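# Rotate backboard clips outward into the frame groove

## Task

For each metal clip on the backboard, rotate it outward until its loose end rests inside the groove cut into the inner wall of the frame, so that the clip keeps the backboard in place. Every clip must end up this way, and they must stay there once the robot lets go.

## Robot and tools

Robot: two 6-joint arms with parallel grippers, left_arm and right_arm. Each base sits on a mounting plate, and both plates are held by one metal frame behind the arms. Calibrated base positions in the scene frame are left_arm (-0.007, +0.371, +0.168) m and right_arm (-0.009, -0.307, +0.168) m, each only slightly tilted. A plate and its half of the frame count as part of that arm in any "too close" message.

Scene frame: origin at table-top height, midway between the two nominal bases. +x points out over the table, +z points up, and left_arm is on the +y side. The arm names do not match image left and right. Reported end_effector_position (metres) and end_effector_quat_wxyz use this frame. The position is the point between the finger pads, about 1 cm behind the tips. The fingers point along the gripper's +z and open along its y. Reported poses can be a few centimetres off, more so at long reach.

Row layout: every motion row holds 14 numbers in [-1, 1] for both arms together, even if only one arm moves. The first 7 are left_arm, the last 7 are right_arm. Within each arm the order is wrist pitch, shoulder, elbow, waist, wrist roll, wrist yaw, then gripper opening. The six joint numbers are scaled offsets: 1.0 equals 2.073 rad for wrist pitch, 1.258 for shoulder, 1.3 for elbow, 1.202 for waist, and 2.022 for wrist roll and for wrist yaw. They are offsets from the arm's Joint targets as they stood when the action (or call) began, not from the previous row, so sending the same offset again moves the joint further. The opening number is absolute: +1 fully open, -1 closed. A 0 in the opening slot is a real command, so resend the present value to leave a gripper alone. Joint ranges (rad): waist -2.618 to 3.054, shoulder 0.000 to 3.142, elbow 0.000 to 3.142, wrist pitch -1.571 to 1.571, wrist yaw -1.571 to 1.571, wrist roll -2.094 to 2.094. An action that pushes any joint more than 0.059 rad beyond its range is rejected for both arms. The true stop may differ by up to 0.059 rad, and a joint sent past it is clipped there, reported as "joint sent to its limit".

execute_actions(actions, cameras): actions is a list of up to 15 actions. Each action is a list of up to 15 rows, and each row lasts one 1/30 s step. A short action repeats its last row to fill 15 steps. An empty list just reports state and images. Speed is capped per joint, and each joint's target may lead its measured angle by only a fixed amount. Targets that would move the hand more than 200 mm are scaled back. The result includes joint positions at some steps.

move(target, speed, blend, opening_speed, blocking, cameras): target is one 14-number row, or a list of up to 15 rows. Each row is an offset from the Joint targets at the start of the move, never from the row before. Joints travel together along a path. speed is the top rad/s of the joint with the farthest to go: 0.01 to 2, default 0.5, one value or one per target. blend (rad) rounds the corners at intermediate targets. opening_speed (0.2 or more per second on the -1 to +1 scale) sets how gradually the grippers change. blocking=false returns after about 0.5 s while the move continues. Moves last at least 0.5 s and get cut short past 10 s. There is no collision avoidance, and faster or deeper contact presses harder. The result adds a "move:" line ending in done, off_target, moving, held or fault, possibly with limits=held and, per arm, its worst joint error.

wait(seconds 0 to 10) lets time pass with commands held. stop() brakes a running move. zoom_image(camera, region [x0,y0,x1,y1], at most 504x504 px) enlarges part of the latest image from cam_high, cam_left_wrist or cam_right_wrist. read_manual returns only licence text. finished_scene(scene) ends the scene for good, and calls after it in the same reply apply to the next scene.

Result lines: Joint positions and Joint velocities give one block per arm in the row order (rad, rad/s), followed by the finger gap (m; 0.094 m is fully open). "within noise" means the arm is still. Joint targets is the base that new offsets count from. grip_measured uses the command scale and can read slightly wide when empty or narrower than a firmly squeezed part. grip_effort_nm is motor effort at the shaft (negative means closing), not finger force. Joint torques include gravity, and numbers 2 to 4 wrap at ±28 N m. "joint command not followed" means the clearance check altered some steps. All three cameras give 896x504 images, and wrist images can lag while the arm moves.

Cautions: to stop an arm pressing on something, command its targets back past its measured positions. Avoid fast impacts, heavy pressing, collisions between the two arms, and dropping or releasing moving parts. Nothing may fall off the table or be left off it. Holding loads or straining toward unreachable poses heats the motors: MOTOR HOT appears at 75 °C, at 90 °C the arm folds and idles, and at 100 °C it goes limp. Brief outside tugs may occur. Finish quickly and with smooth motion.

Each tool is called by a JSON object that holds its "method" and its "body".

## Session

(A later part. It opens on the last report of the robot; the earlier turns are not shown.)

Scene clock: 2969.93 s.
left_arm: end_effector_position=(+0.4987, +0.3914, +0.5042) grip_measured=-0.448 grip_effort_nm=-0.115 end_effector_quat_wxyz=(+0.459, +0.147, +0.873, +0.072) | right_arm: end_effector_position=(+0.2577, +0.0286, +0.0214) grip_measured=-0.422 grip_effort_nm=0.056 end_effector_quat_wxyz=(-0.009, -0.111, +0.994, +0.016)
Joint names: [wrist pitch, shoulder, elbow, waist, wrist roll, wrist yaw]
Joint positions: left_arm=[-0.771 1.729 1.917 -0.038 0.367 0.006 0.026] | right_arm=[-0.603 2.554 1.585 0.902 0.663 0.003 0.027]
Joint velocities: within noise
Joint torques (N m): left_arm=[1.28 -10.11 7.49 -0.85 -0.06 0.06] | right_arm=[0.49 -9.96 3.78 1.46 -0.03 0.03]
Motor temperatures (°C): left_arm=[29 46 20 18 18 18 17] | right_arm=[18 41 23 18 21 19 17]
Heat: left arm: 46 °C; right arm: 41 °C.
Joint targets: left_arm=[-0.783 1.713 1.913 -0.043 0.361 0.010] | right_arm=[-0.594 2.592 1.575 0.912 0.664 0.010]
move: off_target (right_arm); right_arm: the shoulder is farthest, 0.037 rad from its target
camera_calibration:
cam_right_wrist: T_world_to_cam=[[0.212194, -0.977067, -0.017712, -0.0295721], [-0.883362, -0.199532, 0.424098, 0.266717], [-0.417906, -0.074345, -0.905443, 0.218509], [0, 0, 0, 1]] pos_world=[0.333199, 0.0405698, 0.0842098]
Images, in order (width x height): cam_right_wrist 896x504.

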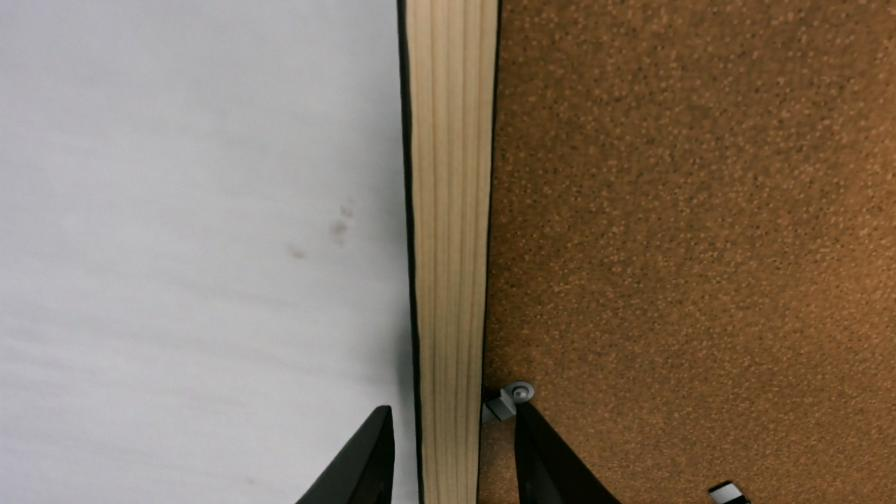

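{"method": "move", "body": {"target": [0,0,0,0,0,0,-0.45,0,0,0,0,0,0,-0.70], "opening_speed": 0.3, "cameras": ["cam_right_wrist"]}}

{"method": "zoom_image", "body": {"camera": "cam_right_wrist", "region": [360, 300, 600, 460]}}

Scene clock: 2973.43 s.
left_arm: end_effector_position=(+0.4987, +0.3914, +0.5042) grip_measured=-0.448 grip_effort_nm=-0.115 end_effector_quat_wxyz=(+0.459, +0.147, +0.873, +0.072) | right_arm: end_effector_position=(+0.2579, +0.0287, +0.0211) grip_measured=-0.697 grip_effort_nm=-0.178 end_effector_quat_wxyz=(-0.005, -0.112, +0.994, +0.013)
Joint names: [wrist pitch, shoulder, elbow, waist, wrist roll, wrist yaw]
Joint positions: left_arm=[-0.771 1.729 1.917 -0.038 0.367 0.006 0.026] | right_arm=[-0.602 2.555 1.585 0.906 0.665 0.012 0.014]
Joint velocities: within noise
Joint torques (N m): left_arm=[1.27 -10.25 7.5 -0.64 -0.03 0.07] | right_arm=[0.47 -10.06 3.75 1.13 -0.05 -0.07]
Motor temperatures (°C): left_arm=[29 46 20 18 18 18 17] | right_arm=[18 40 23 18 21 19 17]
Heat: left arm: 46 °C; right arm: 40 °C.
Joint targets: left_arm=[-0.783 1.713 1.913 -0.043 0.361 0.010] | right_arm=[-0.593 2.592 1.575 0.912 0.664 0.010]
move: off_target (right_arm); right_arm: the shoulder is farthest, 0.037 rad from its target
camera_calibration:
cam_right_wrist: T_world_to_cam=[[0.214418, -0.976679, -0.0110636, -0.0303108], [-0.886157, -0.199284, 0.418344, 0.267893], [-0.410792, -0.0798962, -0.908221, 0.216718], [0, 0, 0, 1]] pos_world=[0.332921, 0.0410977, 0.0844207]
Images, in order (width x height): cam_right_wrist 896x504.

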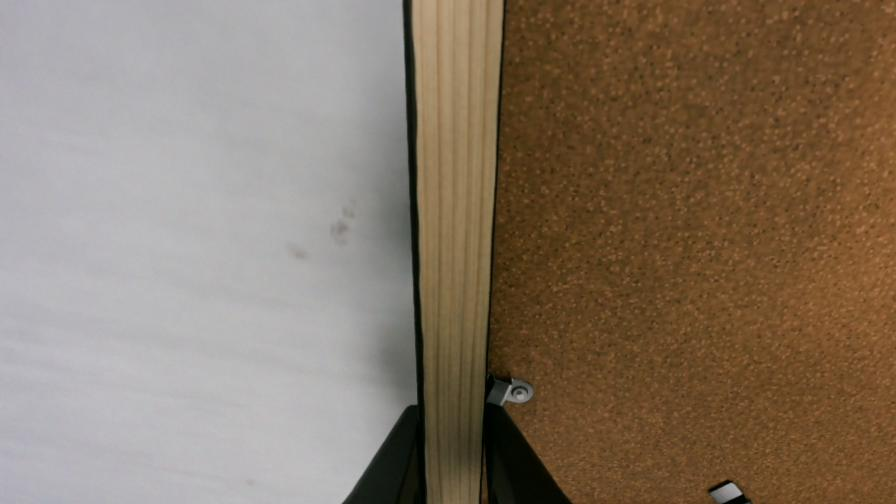

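Scaled by 2.100.

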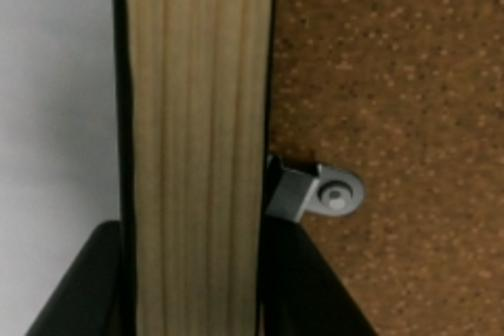

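{"method": "move", "body": {"target": [[0,0,0,0,0,0,-0.45,0,0,0,0,0,0,-0.38],[0,0,0,0,0,0,-0.45,-0.01,-0.16,0,0,0,0,-0.38],[0,0,0,0,0,0,-0.45,-0.005,-0.17,-0.115,-0.05,-0.026,0,-0.38],[0,0,0,0,0,0,-0.45,-0.005,-0.138,-0.115,-0.05,-0.026,0,0.67]], "speed": [0.3,0.3,0.4,0.3], "cameras": ["cam_right_wrist"]}}

Scene clock: 2994.13 s.
left_arm: end_effector_position=(+0.4987, +0.3914, +0.5042) grip_measured=-0.448 grip_effort_nm=-0.120 end_effector_quat_wxyz=(+0.459, +0.147, +0.873, +0.072) | right_arm: end_effector_position=(+0.2567, -0.0082, +0.0486) grip_measured=+0.668 grip_effort_nm=0.066 end_effector_quat_wxyz=(-0.013, -0.107, +0.994, +0.010)
Joint names: [wrist pitch, shoulder, elbow, waist, wrist roll, wrist yaw]
Joint positions: left_arm=[-0.771 1.729 1.917 -0.038 0.367 0.006 0.026] | right_arm=[-0.608 2.41 1.432 0.851 0.619 0.008 0.078]
Joint velocities: within noise
Joint torques (N m): left_arm=[1.25 -10.11 7.43 -0.72 -0.04 0.05] | right_arm=[0.39 -11.64 3.96 0.65 -0.11 -0.01]
Motor temperatures (°C): left_arm=[29 46 21 18 18 18 17] | right_arm=[18 38 23 18 21 19 17]
Heat: left arm: 46 °C; right arm: 38 °C.
Joint targets: left_arm=[-0.783 1.713 1.913 -0.043 0.361 0.010] | right_arm=[-0.604 2.418 1.426 0.852 0.612 0.010]
move: done
camera_calibration:
cam_right_wrist: T_world_to_cam=[[0.205562, -0.978627, -0.00580112, -0.0637785], [-0.882025, -0.187832, 0.432147, 0.246348], [-0.424001, -0.0837163, -0.901784, 0.24132], [0, 0, 0, 1]] pos_world=[0.332715, 0.00405913, 0.11079]
Images, in order (width x height): cam_right_wrist 896x504.

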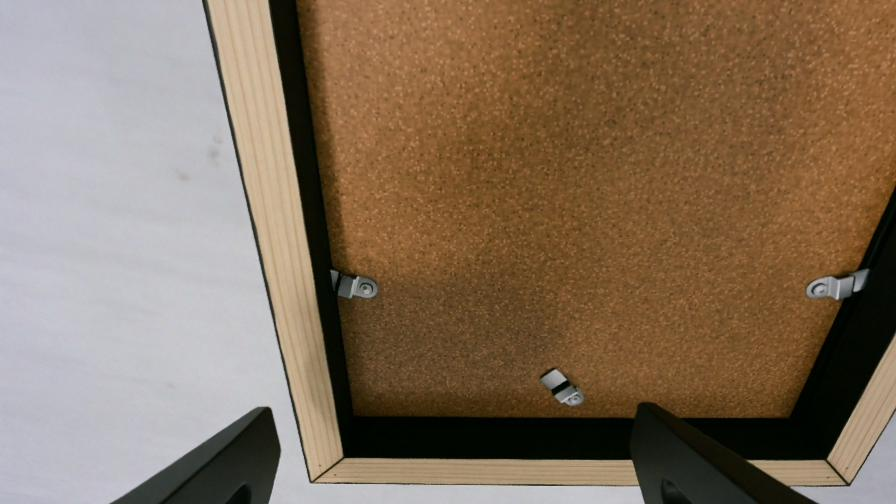

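{"method": "move", "body": {"target": [[0,0,0,0,0,0,-0.45,0.0082,0.0095,0.027,0.0133,0,0,0.67],[0,0,0,0,0,0,-0.45,0.0285,0.0437,0.027,0.0133,0,0,0.67]], "speed": 0.15, "cameras": ["cam_right_wrist"]}}

Scene clock: 3014.33 s.
left_arm: end_effector_position=(+0.4987, +0.3914, +0.5042) grip_measured=-0.448 grip_effort_nm=-0.120 end_effector_quat_wxyz=(+0.459, +0.147, +0.873, +0.072) | right_arm: end_effector_position=(+0.2555, -0.0030, +0.0301) grip_measured=+0.668 grip_effort_nm=0.071 end_effector_quat_wxyz=(-0.010, -0.112, +0.994, +0.012)
Joint names: [wrist pitch, shoulder, elbow, waist, wrist roll, wrist yaw]
Joint positions: left_arm=[-0.771 1.729 1.917 -0.038 0.367 0.006 0.026] | right_arm=[-0.555 2.462 1.439 0.86 0.618 0.008 0.078]
Joint velocities: within noise
Joint torques (N m): left_arm=[1.25 -10.11 7.58 -0.76 -0.09 0.03] | right_arm=[0.48 -11.62 5.9 1.28 -0.11 -0.01]
Motor temperatures (°C): left_arm=[29 46 21 18 18 18 17] | right_arm=[18 39 23 18 21 19 17]
Heat: left arm: 46 °C; right arm: 39 °C.
Joint targets: left_arm=[-0.783 1.713 1.913 -0.043 0.361 0.010] | right_arm=[-0.545 2.473 1.461 0.868 0.612 0.010]
move: done
camera_calibration:
cam_right_wrist: T_world_to_cam=[[0.214644, -0.976639, -0.0101966, -0.0607335], [-0.88245, -0.198397, 0.426521, 0.25447], [-0.41858, -0.0825523, -0.90442, 0.223256], [0, 0, 0, 1]] pos_world=[0.331044, 0.00960167, 0.0927615]
Images, in order (width x height): cam_right_wrist 896x504.

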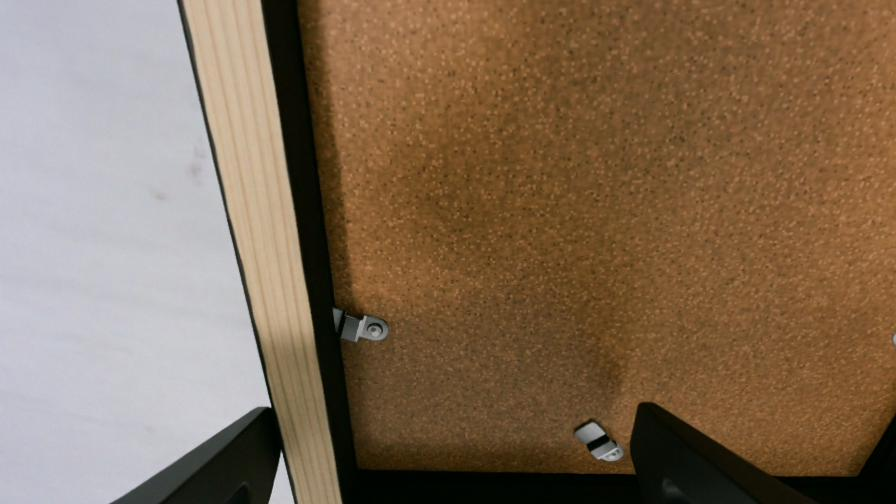

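{"method": "execute_actions", "body": {"actions": []}}

Scene clock: 3036.77 s.
left_arm: end_effector_position=(+0.4987, +0.3914, +0.5042) grip_measured=-0.448 grip_effort_nm=-0.120 end_effector_quat_wxyz=(+0.459, +0.147, +0.873, +0.072) | right_arm: end_effector_position=(+0.2556, -0.0029, +0.0301) grip_measured=+0.668 grip_effort_nm=0.061 end_effector_quat_wxyz=(-0.009, -0.112, +0.994, +0.012)
Joint names: [wrist pitch, shoulder, elbow, waist, wrist roll, wrist yaw]
Joint positions: left_arm=[-0.771 1.729 1.917 -0.038 0.367 0.006 0.026] | right_arm=[-0.555 2.462 1.439 0.86 0.618 0.008 0.078]
Joint velocities: within noise
Joint torques (N m): left_arm=[1.28 -10.19 7.58 -0.72 -0.03 0.04] | right_arm=[0.48 -11.63 5.9 1.31 -0.1 -0.02]
Motor temperatures (°C): left_arm=[29 46 21 18 18 18 17] | right_arm=[18 40 24 18 21 19 17]
Heat: left arm: 46 °C; right arm: 40 °C.
Joint targets: left_arm=[-0.783 1.713 1.913 -0.043 0.361 0.010] | right_arm=[-0.545 2.473 1.461 0.868 0.612 0.010]
Tool commands: left_gripper/opening=-0.45 right_gripper/opening=+0.67
camera_calibration:
cam_left_wrist: T_world_to_cam=[[-0.1799, -0.939561, -0.29131, 0.609459], [-0.828697, 0.304314, -0.469738, 0.569769], [0.529998, 0.156902, -0.833357, 0.178616], [0, 0, 0, 1]] pos_world=[0.487142, 0.37121, 0.594035]
cam_right_wrist: T_world_to_cam=[[0.214621, -0.97664, -0.0106438, -0.0606027], [-0.882672, -0.198613, 0.425961, 0.254682], [-0.418124, -0.082025, -0.904679, 0.223214], [0, 0, 0, 1]] pos_world=[0.331139, 0.0097054, 0.0928072]

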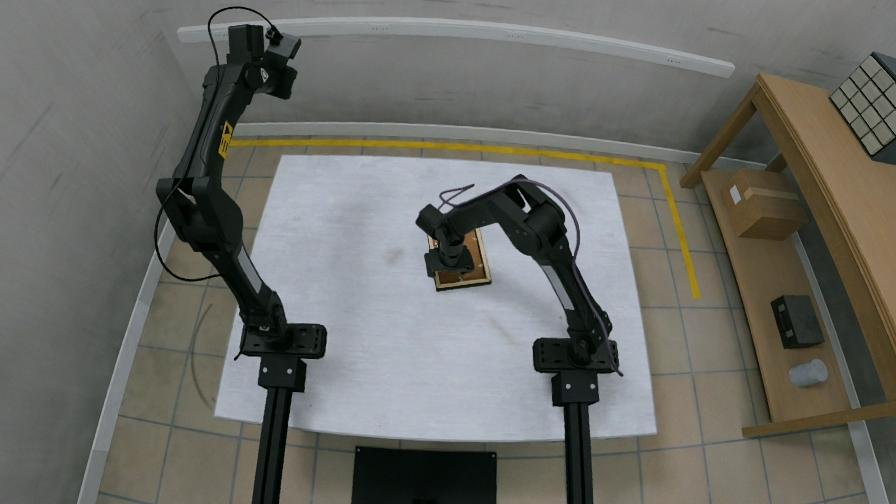

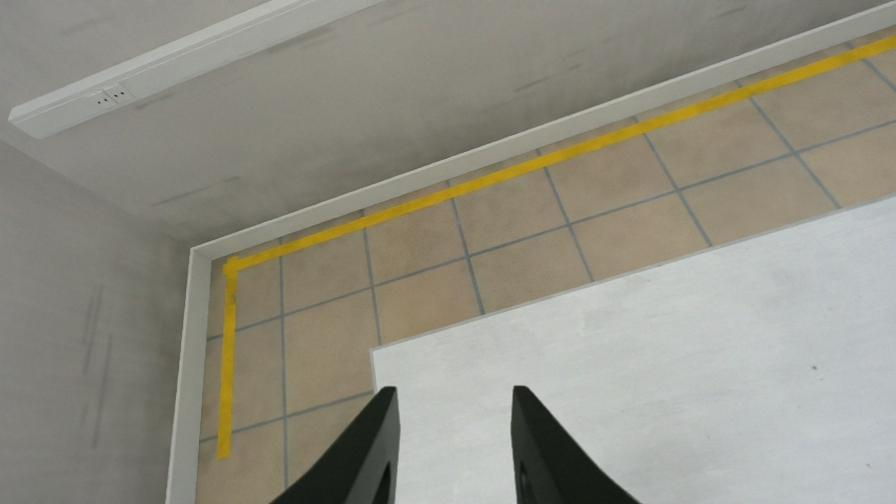

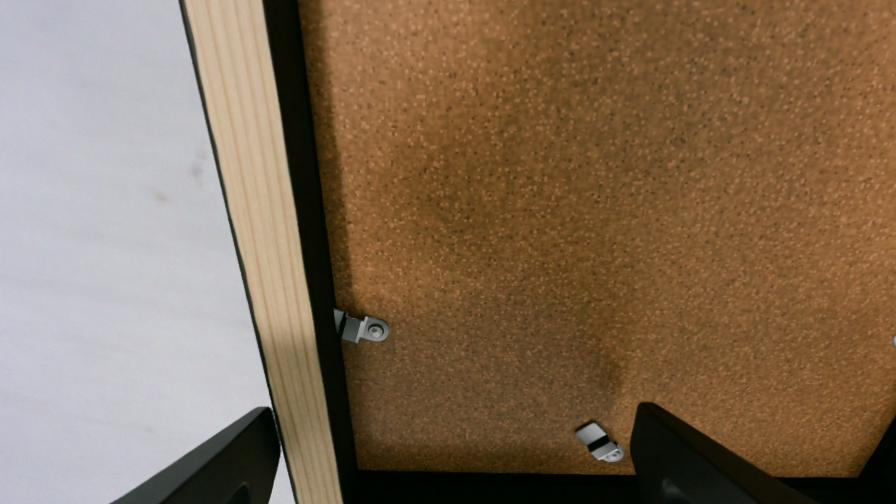

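{"method": "move", "body": {"target": [0,0,0,0,0,0,-0.45,0.0135,0.041,0,0,0,0,0.67], "speed": 0.15, "cameras": ["cam_right_wrist"]}}

{"method": "zoom_image", "body": {"camera": "cam_right_wrist", "region": [200, 300, 700, 504]}}

Scene clock: 3042.13 s.
left_arm: end_effector_position=(+0.4987, +0.3914, +0.5042) grip_measured=-0.448 grip_effort_nm=-0.120 end_effector_quat_wxyz=(+0.459, +0.147, +0.873, +0.072) | right_arm: end_effector_position=(+0.2540, -0.0026, +0.0210) grip_measured=+0.668 grip_effort_nm=0.071 end_effector_quat_wxyz=(-0.011, -0.113, +0.993, +0.011)
Joint names: [wrist pitch, shoulder, elbow, waist, wrist roll, wrist yaw]
Joint positions: left_arm=[-0.771 1.729 1.917 -0.038 0.367 0.006 0.026] | right_arm=[-0.539 2.488 1.443 0.862 0.618 0.008 0.078]
Joint velocities: within noise
Joint torques (N m): left_arm=[1.27 -10.09 7.46 -0.8 -0.08 0.07] | right_arm=[0.59 -9.29 5.45 1.06 -0.1 -0.02]
Motor temperatures (°C): left_arm=[29 46 21 18 18 18 17] | right_arm=[18 40 24 18 21 19 17]
Heat: left arm: 46 °C; right arm: 40 °C.
Joint targets: left_arm=[-0.783 1.713 1.913 -0.043 0.361 0.010] | right_arm=[-0.517 2.525 1.461 0.868 0.612 0.010]
move: off_target (right_arm); right_arm: the shoulder is farthest, 0.037 rad from its target
camera_calibration:
cam_right_wrist: T_world_to_cam=[[0.217397, -0.976054, -0.00755436, -0.0608105], [-0.880621, -0.199467, 0.42979, 0.256583], [-0.421005, -0.0867824, -0.902897, 0.215003], [0, 0, 0, 1]] pos_world=[0.329689, 0.0104839, 0.0833894]
Images, in order (width x height): cam_right_wrist 896x504.

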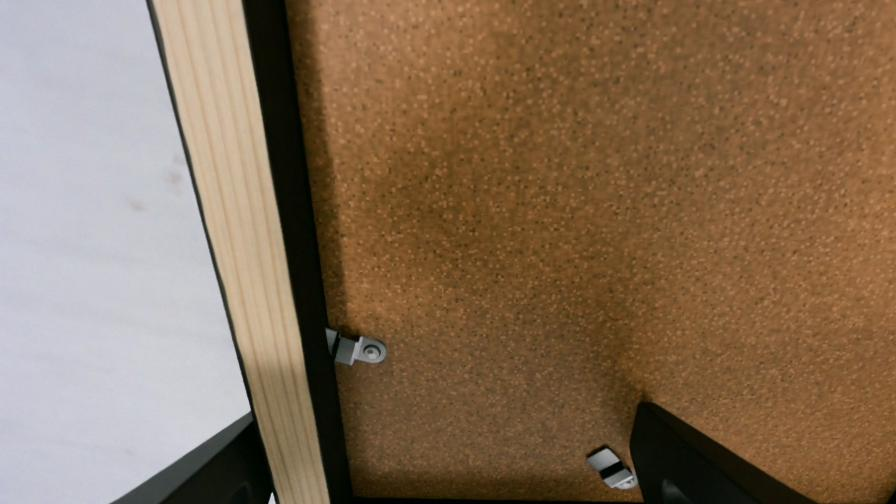

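Scaled by 1.008.

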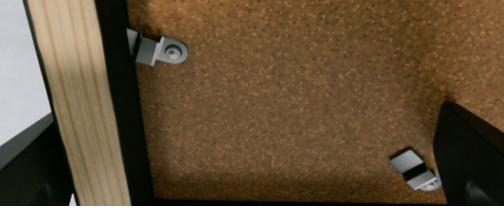

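{"method": "move", "body": {"target": [0,0,0,0,0,0,-0.45,0,0,0,0,0,0,0.394], "opening_speed": 0.3, "cameras": ["cam_right_wrist"]}}

{"method": "zoom_image", "body": {"camera": "cam_right_wrist", "region": [200, 300, 700, 504]}}

Scene clock: 3048.90 s.
left_arm: end_effector_position=(+0.4987, +0.3914, +0.5042) grip_measured=-0.448 grip_effort_nm=-0.120 end_effector_quat_wxyz=(+0.459, +0.147, +0.873, +0.072) | right_arm: end_effector_position=(+0.2550, +0.0004, +0.0211) grip_measured=+0.397 grip_effort_nm=-0.193 end_effector_quat_wxyz=(-0.007, -0.116, +0.993, +0.012)
Joint names: [wrist pitch, shoulder, elbow, waist, wrist roll, wrist yaw]
Joint positions: left_arm=[-0.771 1.729 1.917 -0.038 0.367 0.006 0.026] | right_arm=[-0.534 2.49 1.449 0.867 0.618 0.011 0.066]
Joint velocities: within noise
Joint torques (N m): left_arm=[1.27 -10.11 7.45 -0.83 -0.08 0.08] | right_arm=[0.55 -9.55 5.11 0.59 -0.09 -0.03]
Motor temperatures (°C): left_arm=[29 46 21 18 18 18 17] | right_arm=[18 39 24 18 21 19 17]
Heat: left arm: 46 °C; right arm: 39 °C.
Joint targets: left_arm=[-0.783 1.713 1.913 -0.043 0.361 0.010] | right_arm=[-0.517 2.525 1.461 0.868 0.612 0.010]
move: done
camera_calibration:
cam_right_wrist: T_world_to_cam=[[0.22162, -0.975086, -0.00953651, -0.0591376], [-0.883176, -0.204857, 0.421942, 0.258837], [-0.413383, -0.0850882, -0.906573, 0.213927], [0, 0, 0, 1]] pos_world=[0.330138, 0.0135629, 0.0841625]
Images, in order (width x height): cam_right_wrist 896x504.

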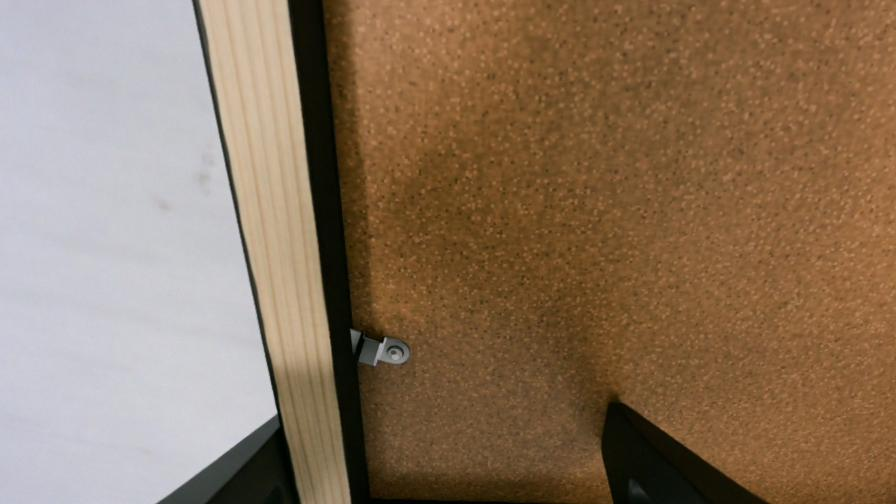

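Scaled by 1.008.

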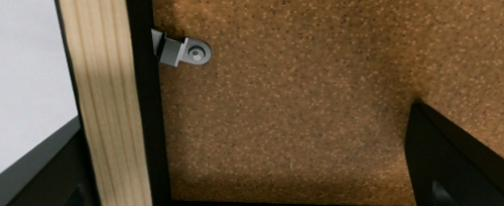

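{"method": "move", "body": {"target": [[0,0,0,0,0,0,-0.45,0,0,0,0,0,0,0.66],[0,0,0,0,0,0,-0.45,0,-0.1,0,0,0,0,0.66],[0,0,0,0,0,0,-0.45,0,-0.13,0.05,0,0,0,0.66]], "speed": 0.3, "opening_speed": 0.8, "cameras": ["cam_right_wrist"]}}

{"method": "zoom_image", "body": {"camera": "cam_right_wrist", "region": [200, 300, 700, 504]}}

Scene clock: 3058.03 s.
left_arm: end_effector_position=(+0.4987, +0.3914, +0.5042) grip_measured=-0.448 grip_effort_nm=-0.134 end_effector_quat_wxyz=(+0.459, +0.147, +0.873, +0.072) | right_arm: end_effector_position=(+0.2901, +0.0372, +0.0738) grip_measured=+0.658 grip_effort_nm=0.061 end_effector_quat_wxyz=(+0.055, -0.113, +0.990, +0.070)
Joint names: [wrist pitch, shoulder, elbow, waist, wrist roll, wrist yaw]
Joint positions: left_arm=[-0.771 1.729 1.917 -0.038 0.367 0.006 0.026] | right_arm=[-0.518 2.393 1.506 0.866 0.618 0.009 0.078]
Joint velocities: within noise
Joint torques (N m): left_arm=[1.28 -10.09 7.47 -0.64 -0.04 0.04] | right_arm=[0.72 -16.03 6.37 0.76 -0.11 -0.02]
Motor temperatures (°C): left_arm=[29 46 21 18 18 18 17] | right_arm=[18 39 24 18 21 19 17]
Heat: left arm: 46 °C; right arm: 39 °C.
Joint targets: left_arm=[-0.783 1.713 1.913 -0.043 0.361 0.010] | right_arm=[-0.517 2.361 1.526 0.868 0.612 0.010]
move: done
camera_calibration:
cam_right_wrist: T_world_to_cam=[[0.220975, -0.968944, -0.110985, -0.0231123], [-0.924273, -0.244378, 0.293257, 0.29801], [-0.311271, 0.0377777, -0.94957, 0.24822], [0, 0, 0, 1]] pos_world=[0.357814, 0.0410554, 0.145744]
Images, in order (width x height): cam_right_wrist 896x504.

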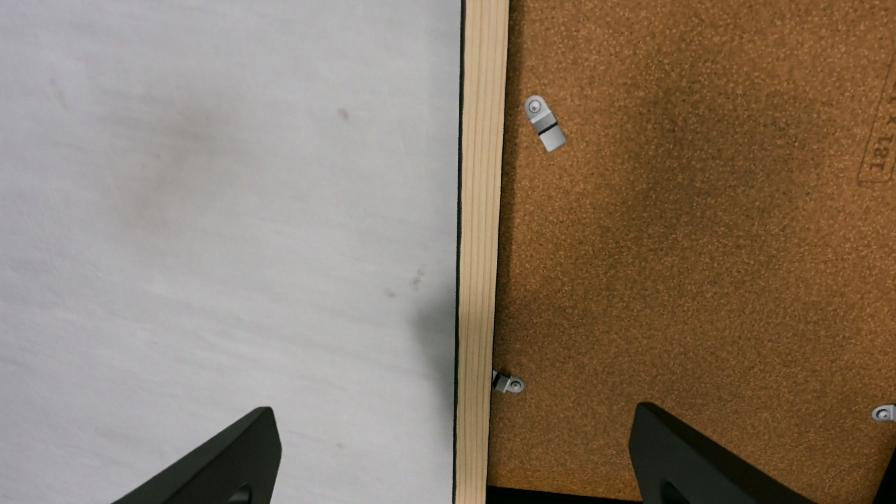

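Scaled by 1.008.

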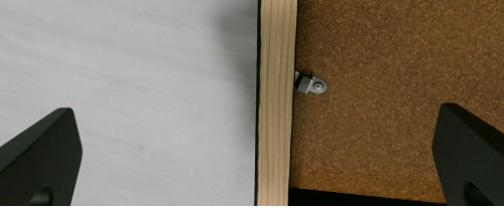

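{"method": "move", "body": {"target": [[0,0,0,0,0,0,-0.45,0,0,-0.05,0,0.7285,0,0.0],[0,0,0,0,0,0,-0.45,0.0207,-0.065,-0.243,-0.023,0.7285,0,0.0]], "speed": 0.9, "opening_speed": 0.8, "cameras": ["cam_right_wrist"]}}

{"method": "zoom_image", "body": {"camera": "cam_right_wrist", "region": [200, 204, 700, 504]}}

Scene clock: 3090.83 s.
left_arm: end_effector_position=(+0.4987, +0.3914, +0.5042) grip_measured=-0.448 grip_effort_nm=-0.125 end_effector_quat_wxyz=(+0.459, +0.147, +0.873, +0.072) | right_arm: end_effector_position=(+0.2339, -0.0370, +0.0452) grip_measured=+0.002 grip_effort_nm=-0.154 end_effector_quat_wxyz=(-0.015, +0.585, +0.811, +0.004)
Joint names: [wrist pitch, shoulder, elbow, waist, wrist roll, wrist yaw]
Joint positions: left_arm=[-0.771 1.729 1.917 -0.038 0.367 0.006 0.026] | right_arm=[-0.476 2.313 1.216 0.844 2.077 0.009 0.047]
Joint velocities: within noise
Joint torques (N m): left_arm=[1.25 -10.1 7.57 -0.61 -0.05 0.06] | right_arm=[0.41 -14.53 3.64 0.1 0.03 -0.02]
Motor temperatures (°C): left_arm=[30 45 21 18 18 18 17] | right_arm=[18 43 24 18 21 19 17]
Heat: left arm: 45 °C; right arm: 43 °C.
Joint targets: left_arm=[-0.783 1.713 1.913 -0.043 0.361 0.010] | right_arm=[-0.474 2.280 1.210 0.840 2.084 0.010]
move: done
camera_calibration:
cam_right_wrist: T_world_to_cam=[[-0.950905, -0.308362, 0.0262995, 0.206555], [-0.266415, 0.858863, 0.437467, 0.116722], [-0.157486, 0.408984, -0.89885, 0.181864], [0, 0, 0, 1]] pos_world=[0.256152, -0.110934, 0.106974]
Images, in order (width x height): cam_right_wrist 896x504.

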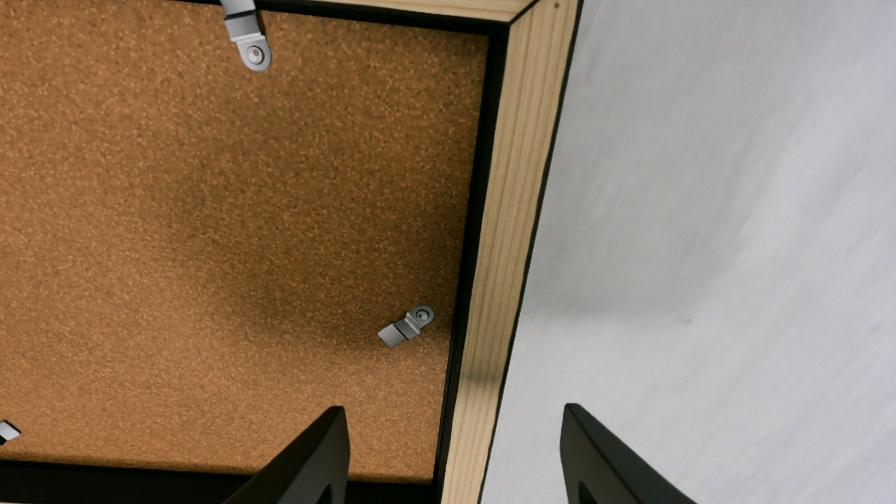

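Scaled by 1.008.

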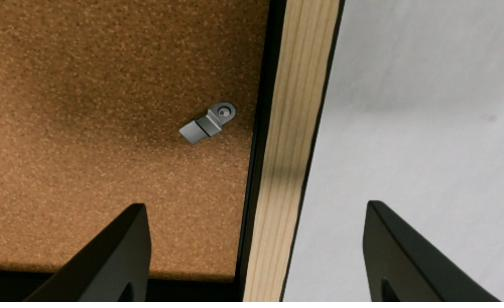

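{"method": "move", "body": {"target": [[0,0,0,0,0,0,-0.45,0,-0.03,0,0,-0.728,0,0.67],[0,0,0,0,0,0,-0.45,-0.034,0.1,0.193,0.023,-0.728,0,0.67],[0,0,0,0,0,0,-0.45,-0.034,0.15,0.193,0.023,-0.728,0,0.67]], "speed": [0.9,0.5,0.2], "opening_speed": 0.8, "cameras": ["cam_right_wrist"]}}

{"method": "zoom_image", "body": {"camera": "cam_right_wrist", "region": [200, 204, 700, 504]}}

Scene clock: 3114.53 s.
left_arm: end_effector_position=(+0.4987, +0.3914, +0.5042) grip_measured=-0.448 grip_effort_nm=-0.110 end_effector_quat_wxyz=(+0.459, +0.147, +0.873, +0.072) | right_arm: end_effector_position=(+0.2584, +0.0007, +0.0312) grip_measured=+0.668 grip_effort_nm=0.061 end_effector_quat_wxyz=(-0.002, -0.112, +0.994, +0.018)
Joint names: [wrist pitch, shoulder, elbow, waist, wrist roll, wrist yaw]
Joint positions: left_arm=[-0.771 1.729 1.917 -0.038 0.367 0.006 0.026] | right_arm=[-0.539 2.459 1.438 0.861 0.62 0.009 0.078]
Joint velocities: within noise
Joint torques (N m): left_arm=[1.27 -10.1 7.5 -0.65 -0.07 0.08] | right_arm=[0.34 -11.75 5.97 1.24 -0.11 -0.02]
Motor temperatures (°C): left_arm=[30 45 21 18 18 18 17] | right_arm=[18 39 23 18 21 19 17]
Heat: left arm: 45 °C; right arm: 39 °C.
Joint targets: left_arm=[-0.783 1.713 1.913 -0.043 0.361 0.010] | right_arm=[-0.544 2.468 1.461 0.868 0.612 0.010]
move: done
camera_calibration:
cam_right_wrist: T_world_to_cam=[[0.214118, -0.976587, -0.0207761, -0.0572684], [-0.888154, -0.203494, 0.412035, 0.259263], [-0.406616, -0.0697715, -0.910931, 0.222803], [0, 0, 0, 1]] pos_world=[0.333123, 0.0123763, 0.0949433]
Images, in order (width x height): cam_right_wrist 896x504.

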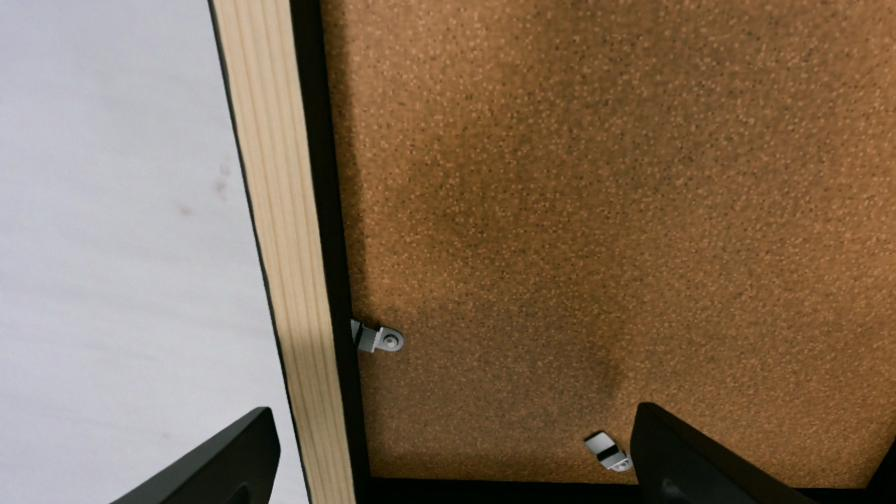

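Scaled by 1.008.

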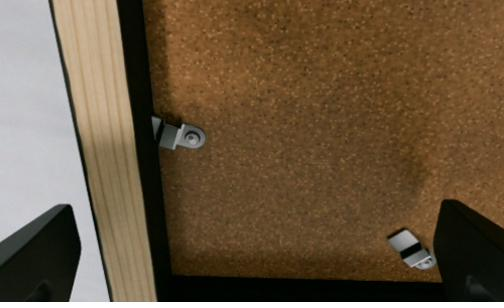

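{"method": "move", "body": {"target": [[0,0,0,0,0,0,-0.45,0.0236,-0.026,-0.049,0.0087,0.011,0,0.67],[0,0,0,0,0,0,-0.45,0.0236,0.032,-0.049,0.0087,0.011,0,0.67]], "speed": 0.15, "cameras": ["cam_right_wrist"]}}

{"method": "zoom_image", "body": {"camera": "cam_right_wrist", "region": [200, 304, 700, 504]}}

Scene clock: 3157.43 s.
left_arm: end_effector_position=(+0.4987, +0.3914, +0.5042) grip_measured=-0.448 grip_effort_nm=-0.129 end_effector_quat_wxyz=(+0.459, +0.147, +0.873, +0.072) | right_arm: end_effector_position=(+0.2499, -0.0024, +0.0213) grip_measured=+0.668 grip_effort_nm=0.056 end_effector_quat_wxyz=(-0.005, -0.113, +0.993, +0.015)
Joint names: [wrist pitch, shoulder, elbow, waist, wrist roll, wrist yaw]
Joint positions: left_arm=[-0.771 1.729 1.917 -0.038 0.367 0.006 0.026] | right_arm=[-0.503 2.47 1.406 0.872 0.628 0.01 0.078]
Joint velocities: within noise
Joint torques (N m): left_arm=[1.29 -10.13 7.64 -0.65 -0.05 0.05] | right_arm=[0.48 -9.05 3.54 1.13 0.04 -0.04]
Motor temperatures (°C): left_arm=[30 45 21 18 18 18 17] | right_arm=[17 37 24 18 21 19 17]
Heat: left arm: 45 °C; right arm: 37 °C.
Joint targets: left_arm=[-0.783 1.713 1.913 -0.043 0.361 0.010] | right_arm=[-0.495 2.508 1.397 0.878 0.634 0.010]
move: off_target (right_arm); right_arm: the shoulder is farthest, 0.038 rad from its target
camera_calibration:
cam_right_wrist: T_world_to_cam=[[0.216926, -0.976074, -0.0149463, -0.0594457], [-0.885876, -0.203266, 0.417021, 0.254412], [-0.410082, -0.0772223, -0.908774, 0.210963], [0, 0, 0, 1]] pos_world=[0.324784, 0.00998088, 0.0847337]
Images, in order (width x height): cam_right_wrist 896x504.

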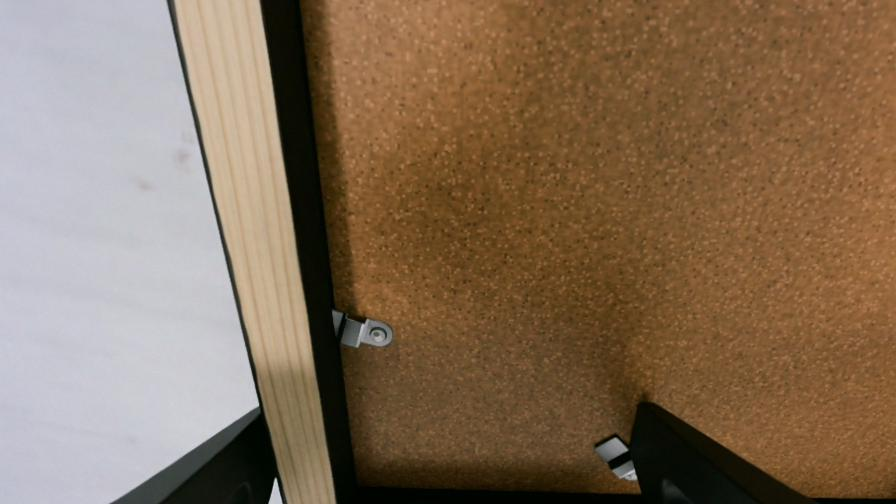

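Scaled by 1.008.

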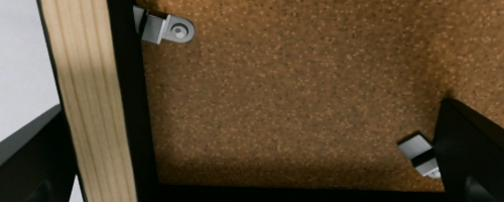

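{"method": "move", "body": {"target": [0,0,0,0,0,0,-0.45,0,0,0,0,0,0,0.48], "opening_speed": 0.3, "cameras": ["cam_right_wrist"]}}

{"method": "zoom_image", "body": {"camera": "cam_right_wrist", "region": [500, 354, 760, 504]}}

{"method": "move", "body": {"target": [0,0,0,0,0,0,-0.45,0,0,0,0,0,0,0.42], "opening_speed": 0.3, "cameras": ["cam_right_wrist"]}}

{"method": "zoom_image", "body": {"camera": "cam_right_wrist", "region": [500, 354, 760, 504]}}

Scene clock: 3169.20 s.
left_arm: end_effector_position=(+0.4987, +0.3914, +0.5042) grip_measured=-0.448 grip_effort_nm=-0.129 end_effector_quat_wxyz=(+0.459, +0.147, +0.873, +0.072) | right_arm: end_effector_position=(+0.2496, -0.0015, +0.0209) grip_measured=+0.483 grip_effort_nm=-0.208 end_effector_quat_wxyz=(-0.002, -0.114, +0.993, +0.013)
Joint names: [wrist pitch, shoulder, elbow, waist, wrist roll, wrist yaw]
Joint positions: left_arm=[-0.771 1.729 1.917 -0.038 0.367 0.006 0.026] | right_arm=[-0.5 2.471 1.406 0.876 0.63 0.016 0.07]
Joint velocities: within noise
Joint torques (N m): left_arm=[1.26 -10.07 7.5 -0.73 -0.09 0.07] | right_arm=[0.45 -9.14 3.51 0.75 0.01 -0.1]
Motor temperatures (°C): left_arm=[30 45 21 18 18 18 17] | right_arm=[17 36 23 18 21 19 17]
Heat: left arm: 45 °C; right arm: 36 °C.
Joint targets: left_arm=[-0.783 1.713 1.913 -0.043 0.361 0.010] | right_arm=[-0.495 2.508 1.397 0.878 0.634 0.010]
move: off_target (right_arm); right_arm: the shoulder is farthest, 0.037 rad from its target
camera_calibration:
cam_right_wrist: T_world_to_cam=[[0.219078, -0.975643, -0.0112343, -0.0591864], [-0.887909, -0.204125, 0.412251, 0.255111], [-0.404503, -0.0803402, -0.911001, 0.209219], [0, 0, 0, 1]] pos_world=[0.324111, 0.0111383, 0.0847638]
Images, in order (width x height): cam_right_wrist 896x504.

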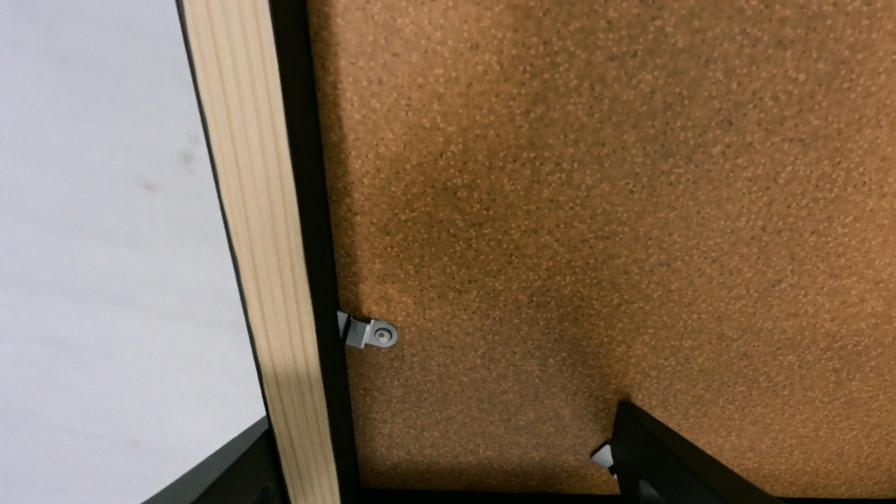

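Scaled by 1.938.

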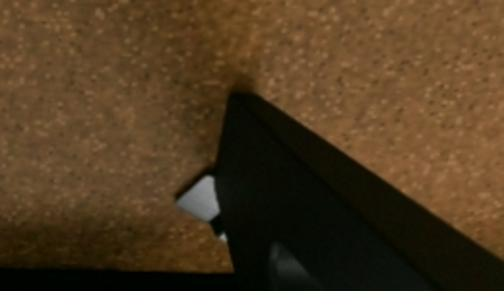

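Scene clock: 3169.70 s.
left_arm: end_effector_position=(+0.4987, +0.3914, +0.5042) grip_measured=-0.448 grip_effort_nm=-0.120 end_effector_quat_wxyz=(+0.459, +0.147, +0.873, +0.072) | right_arm: end_effector_position=(+0.2502, -0.0008, +0.0210) grip_measured=+0.423 grip_effort_nm=-0.208 end_effector_quat_wxyz=(-0.001, -0.114, +0.993, +0.015)
Joint names: [wrist pitch, shoulder, elbow, waist, wrist roll, wrist yaw]
Joint positions: left_arm=[-0.771 1.729 1.917 -0.038 0.367 0.006 0.026] | right_arm=[-0.496 2.471 1.406 0.876 0.63 0.016 0.067]
Joint velocities: within noise
Joint torques (N m): left_arm=[1.26 -10.14 7.68 -0.64 -0.04 0.07] | right_arm=[0.41 -9.16 3.55 0.76 0 -0.1]
Motor temperatures (°C): left_arm=[30 45 21 18 18 18 17] | right_arm=[17 36 23 18 21 19 17]
Heat: left arm: 45 °C; right arm: 36 °C.
Joint targets: left_arm=[-0.783 1.713 1.913 -0.043 0.361 0.010] | right_arm=[-0.495 2.508 1.397 0.878 0.634 0.010]
move: off_target (right_arm); right_arm: the shoulder is farthest, 0.037 rad from its target
camera_calibration:
cam_right_wrist: T_world_to_cam=[[0.218965, -0.975639, -0.0135065, -0.0585456], [-0.888961, -0.20518, 0.40945, 0.256122], [-0.402246, -0.0776484, -0.912233, 0.209004], [0, 0, 0, 1]] pos_world=[0.324573, 0.0116606, 0.0850009]
Images, in order (width x height): cam_right_wrist 896x504.

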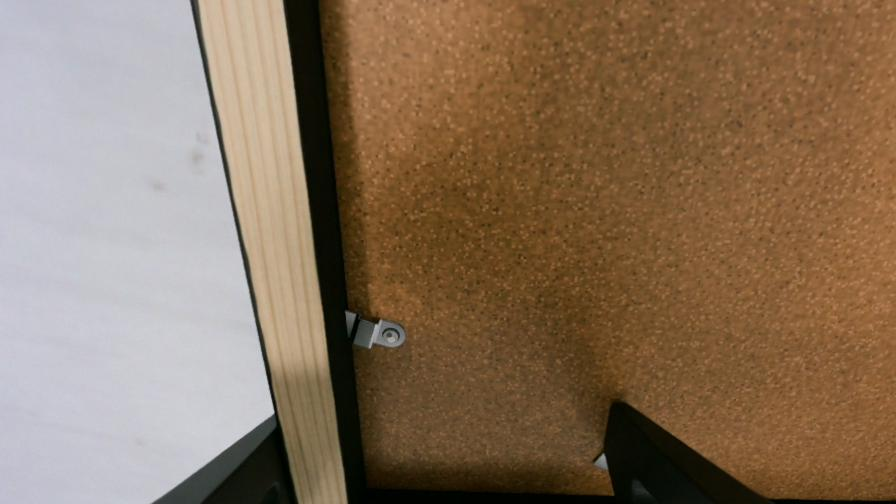

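Scaled by 1.938.

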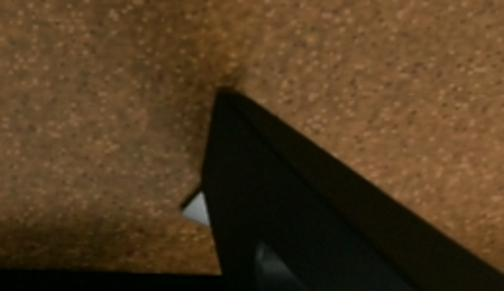

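{"method": "move", "body": {"target": [0,0,0,0,0,0,-0.45,0,0,0,0,0,0,0.35], "opening_speed": 0.3, "cameras": ["cam_right_wrist"]}}

{"method": "zoom_image", "body": {"camera": "cam_right_wrist", "region": [500, 354, 760, 504]}}

{"method": "move", "body": {"target": [[0,0,0,0,0,0,-0.45,0,0,0,0,0,0,0.5],[0,0,0,0,0,0,-0.45,0,-0.1,0,0,0,0,0.5],[0,0,0,0,0,0,-0.45,0,-0.16,0.0,0,0,0,0.0]], "speed": 0.4, "opening_speed": 0.8, "cameras": ["cam_right_wrist"]}}

Scene clock: 3175.17 s.
left_arm: end_effector_position=(+0.4987, +0.3914, +0.5042) grip_measured=-0.448 grip_effort_nm=-0.125 end_effector_quat_wxyz=(+0.459, +0.147, +0.873, +0.072) | right_arm: end_effector_position=(+0.2505, +0.0002, +0.0210) grip_measured=+0.353 grip_effort_nm=-0.198 end_effector_quat_wxyz=(+0.001, -0.114, +0.993, +0.016)
Joint names: [wrist pitch, shoulder, elbow, waist, wrist roll, wrist yaw]
Joint positions: left_arm=[-0.771 1.729 1.917 -0.038 0.367 0.006 0.026] | right_arm=[-0.492 2.471 1.406 0.877 0.63 0.015 0.064]
Joint velocities: within noise
Joint torques (N m): left_arm=[1.24 -10.07 7.51 -0.73 -0.04 0.09] | right_arm=[0.39 -9.14 3.55 0.62 0.01 -0.09]
Motor temperatures (°C): left_arm=[30 45 21 18 18 18 17] | right_arm=[17 36 23 18 21 19 17]
Heat: left arm: 45 °C; right arm: 36 °C.
Joint targets: left_arm=[-0.783 1.713 1.913 -0.043 0.361 0.010] | right_arm=[-0.495 2.508 1.397 0.878 0.634 0.010]
move: off_target (right_arm); right_arm: the shoulder is farthest, 0.037 rad from its target
camera_calibration:
cam_right_wrist: T_world_to_cam=[[0.219237, -0.975534, -0.0164047, -0.0576326], [-0.889695, -0.206791, 0.407038, 0.256803], [-0.400472, -0.0746428, -0.913264, 0.208805], [0, 0, 0, 1]] pos_world=[0.324733, 0.012468, 0.0852201]
Images, in order (width x height): cam_right_wrist 896x504.

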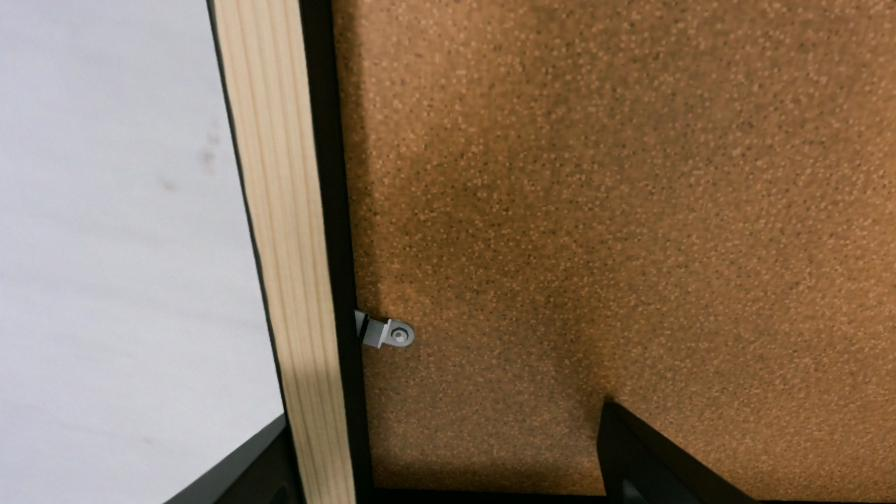

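Scaled by 1.938.

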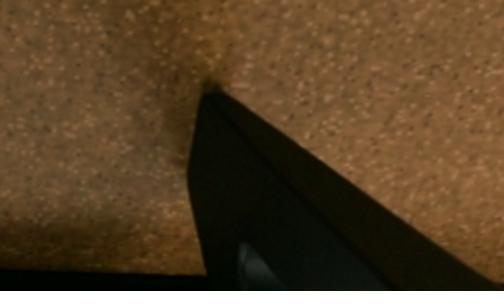

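Scene clock: 3177.53 s.
left_arm: end_effector_position=(+0.4987, +0.3914, +0.5042) grip_measured=-0.448 grip_effort_nm=-0.115 end_effector_quat_wxyz=(+0.459, +0.147, +0.873, +0.072) | right_arm: end_effector_position=(+0.2728, +0.0241, +0.0764) grip_measured=+0.002 grip_effort_nm=-0.154 end_effector_quat_wxyz=(+0.048, -0.112, +0.990, +0.065)
Joint names: [wrist pitch, shoulder, elbow, waist, wrist roll, wrist yaw]
Joint positions: left_arm=[-0.771 1.729 1.917 -0.038 0.367 0.006 0.026] | right_arm=[-0.494 2.333 1.406 0.876 0.63 0.008 0.047]
Joint velocities: within noise
Joint torques (N m): left_arm=[1.29 -10.14 7.62 -0.76 -0.04 0.09] | right_arm=[0.63 -14.87 4.18 0.73 0.01 -0.02]
Motor temperatures (°C): left_arm=[30 45 21 18 18 18 17] | right_arm=[17 37 23 18 21 19 17]
Heat: left arm: 45 °C; right arm: 37 °C.
Joint targets: left_arm=[-0.783 1.713 1.913 -0.043 0.361 0.010] | right_arm=[-0.495 2.307 1.397 0.878 0.634 0.010]
move: done
camera_calibration:
cam_right_wrist: T_world_to_cam=[[0.218651, -0.970284, -0.103641, -0.0316127], [-0.920951, -0.240301, 0.306764, 0.276054], [-0.322553, 0.0283736, -0.946126, 0.248925], [0, 0, 0, 1]] pos_world=[0.341436, 0.0285998, 0.147555]
Images, in order (width x height): cam_right_wrist 896x504.

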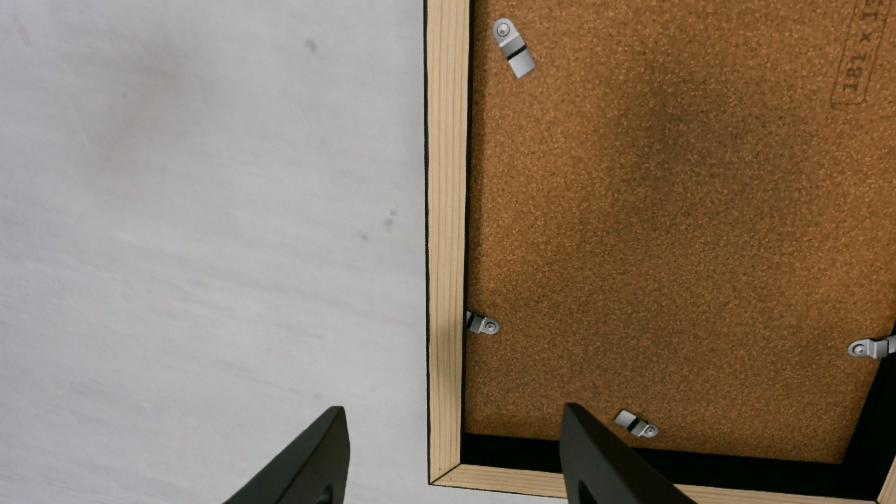

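{"method": "move", "body": {"target": [[0,0,0,0,0,0,-0.45,0,-0.0286,0,0,0.72,0,0.02],[0,0,0,0,0,0,-0.45,0.028,-0.0286,-0.17,-0.031,0.72,0,0.02]], "speed": [0.9,0.4], "opening_speed": 0.8, "cameras": ["cam_right_wrist"]}}

Scene clock: 3216.83 s.
left_arm: end_effector_position=(+0.4987, +0.3914, +0.5042) grip_measured=-0.448 grip_effort_nm=-0.120 end_effector_quat_wxyz=(+0.459, +0.147, +0.873, +0.072) | right_arm: end_effector_position=(+0.2313, -0.0383, +0.0436) grip_measured=+0.018 grip_effort_nm=0.061 end_effector_quat_wxyz=(-0.014, +0.584, +0.812, +0.012)
Joint names: [wrist pitch, shoulder, elbow, waist, wrist roll, wrist yaw]
Joint positions: left_arm=[-0.771 1.729 1.917 -0.038 0.367 0.006 0.026] | right_arm=[-0.44 2.302 1.183 0.846 2.077 0.008 0.048]
Joint velocities: within noise
Joint torques (N m): left_arm=[1.27 -10.21 7.41 -0.7 -0.06 0.06] | right_arm=[0.45 -14.19 3.48 0.01 0.03 -0.01]
Motor temperatures (°C): left_arm=[30 45 21 18 18 18 17] | right_arm=[18 43 23 18 21 19 17]
Heat: left arm: 45 °C; right arm: 43 °C.
Joint targets: left_arm=[-0.783 1.713 1.913 -0.043 0.361 0.010] | right_arm=[-0.437 2.271 1.177 0.841 2.084 0.010]
joint sent to its limit (right arm) — the wrist roll, upper limit.
move: done; joint sent to its limit at target 1
camera_calibration:
cam_right_wrist: T_world_to_cam=[[-0.950563, -0.310225, 0.0137888, 0.204145], [-0.27212, 0.853555, 0.444292, 0.118716], [-0.1496, 0.418575, -0.895776, 0.17903], [0, 0, 0, 1]] pos_world=[0.253141, -0.112937, 0.104811]
Images, in order (width x height): cam_right_wrist 896x504.

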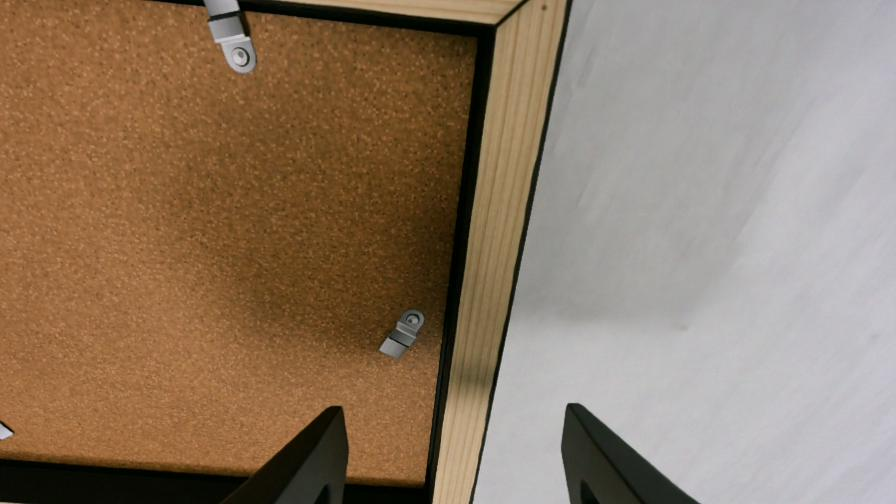

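{"method": "move", "body": {"target": [0,0,0,0,0,0,-0.45,0.0183,0.055,0,0.0166,0,0,0.02], "speed": 0.2, "cameras": ["cam_right_wrist"]}}

Scene clock: 3232.17 s.
left_arm: end_effector_position=(+0.4987, +0.3914, +0.5042) grip_measured=-0.448 grip_effort_nm=-0.129 end_effector_quat_wxyz=(+0.459, +0.147, +0.873, +0.072) | right_arm: end_effector_position=(+0.2316, -0.0344, +0.0352) grip_measured=+0.018 grip_effort_nm=0.066 end_effector_quat_wxyz=(-0.013, +0.582, +0.813, +0.018)
Joint names: [wrist pitch, shoulder, elbow, waist, wrist roll, wrist yaw]
Joint positions: left_arm=[-0.771 1.729 1.917 -0.038 0.367 0.006 0.026] | right_arm=[-0.402 2.328 1.183 0.852 2.077 0.008 0.048]
Joint velocities: within noise
Joint torques (N m): left_arm=[1.27 -10.11 7.56 -0.65 -0.06 0.07] | right_arm=[0.46 -10.13 3.4 1.32 0.04 -0.03]
Motor temperatures (°C): left_arm=[30 45 21 18 18 18 17] | right_arm=[17 40 23 18 21 19 17]
Heat: left arm: 45 °C; right arm: 40 °C.
Joint targets: left_arm=[-0.783 1.713 1.913 -0.043 0.361 0.010] | right_arm=[-0.399 2.340 1.177 0.861 2.084 0.010]
move: done
camera_calibration:
cam_right_wrist: T_world_to_cam=[[-0.949114, -0.314919, 0.00296713, 0.205619], [-0.280003, 0.848122, 0.449764, 0.120688], [-0.144155, 0.426046, -0.893143, 0.168781], [0, 0, 0, 1]] pos_world=[0.253279, -0.109513, 0.0958544]
Images, in order (width x height): cam_right_wrist 896x504.

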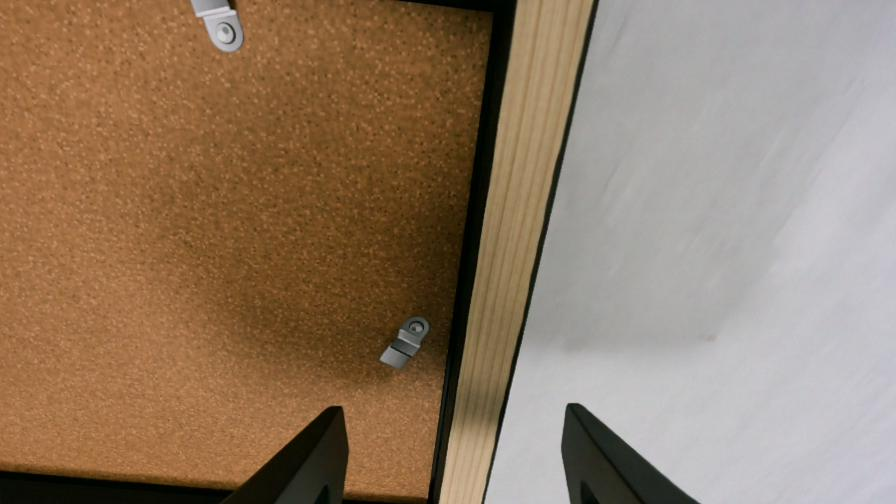

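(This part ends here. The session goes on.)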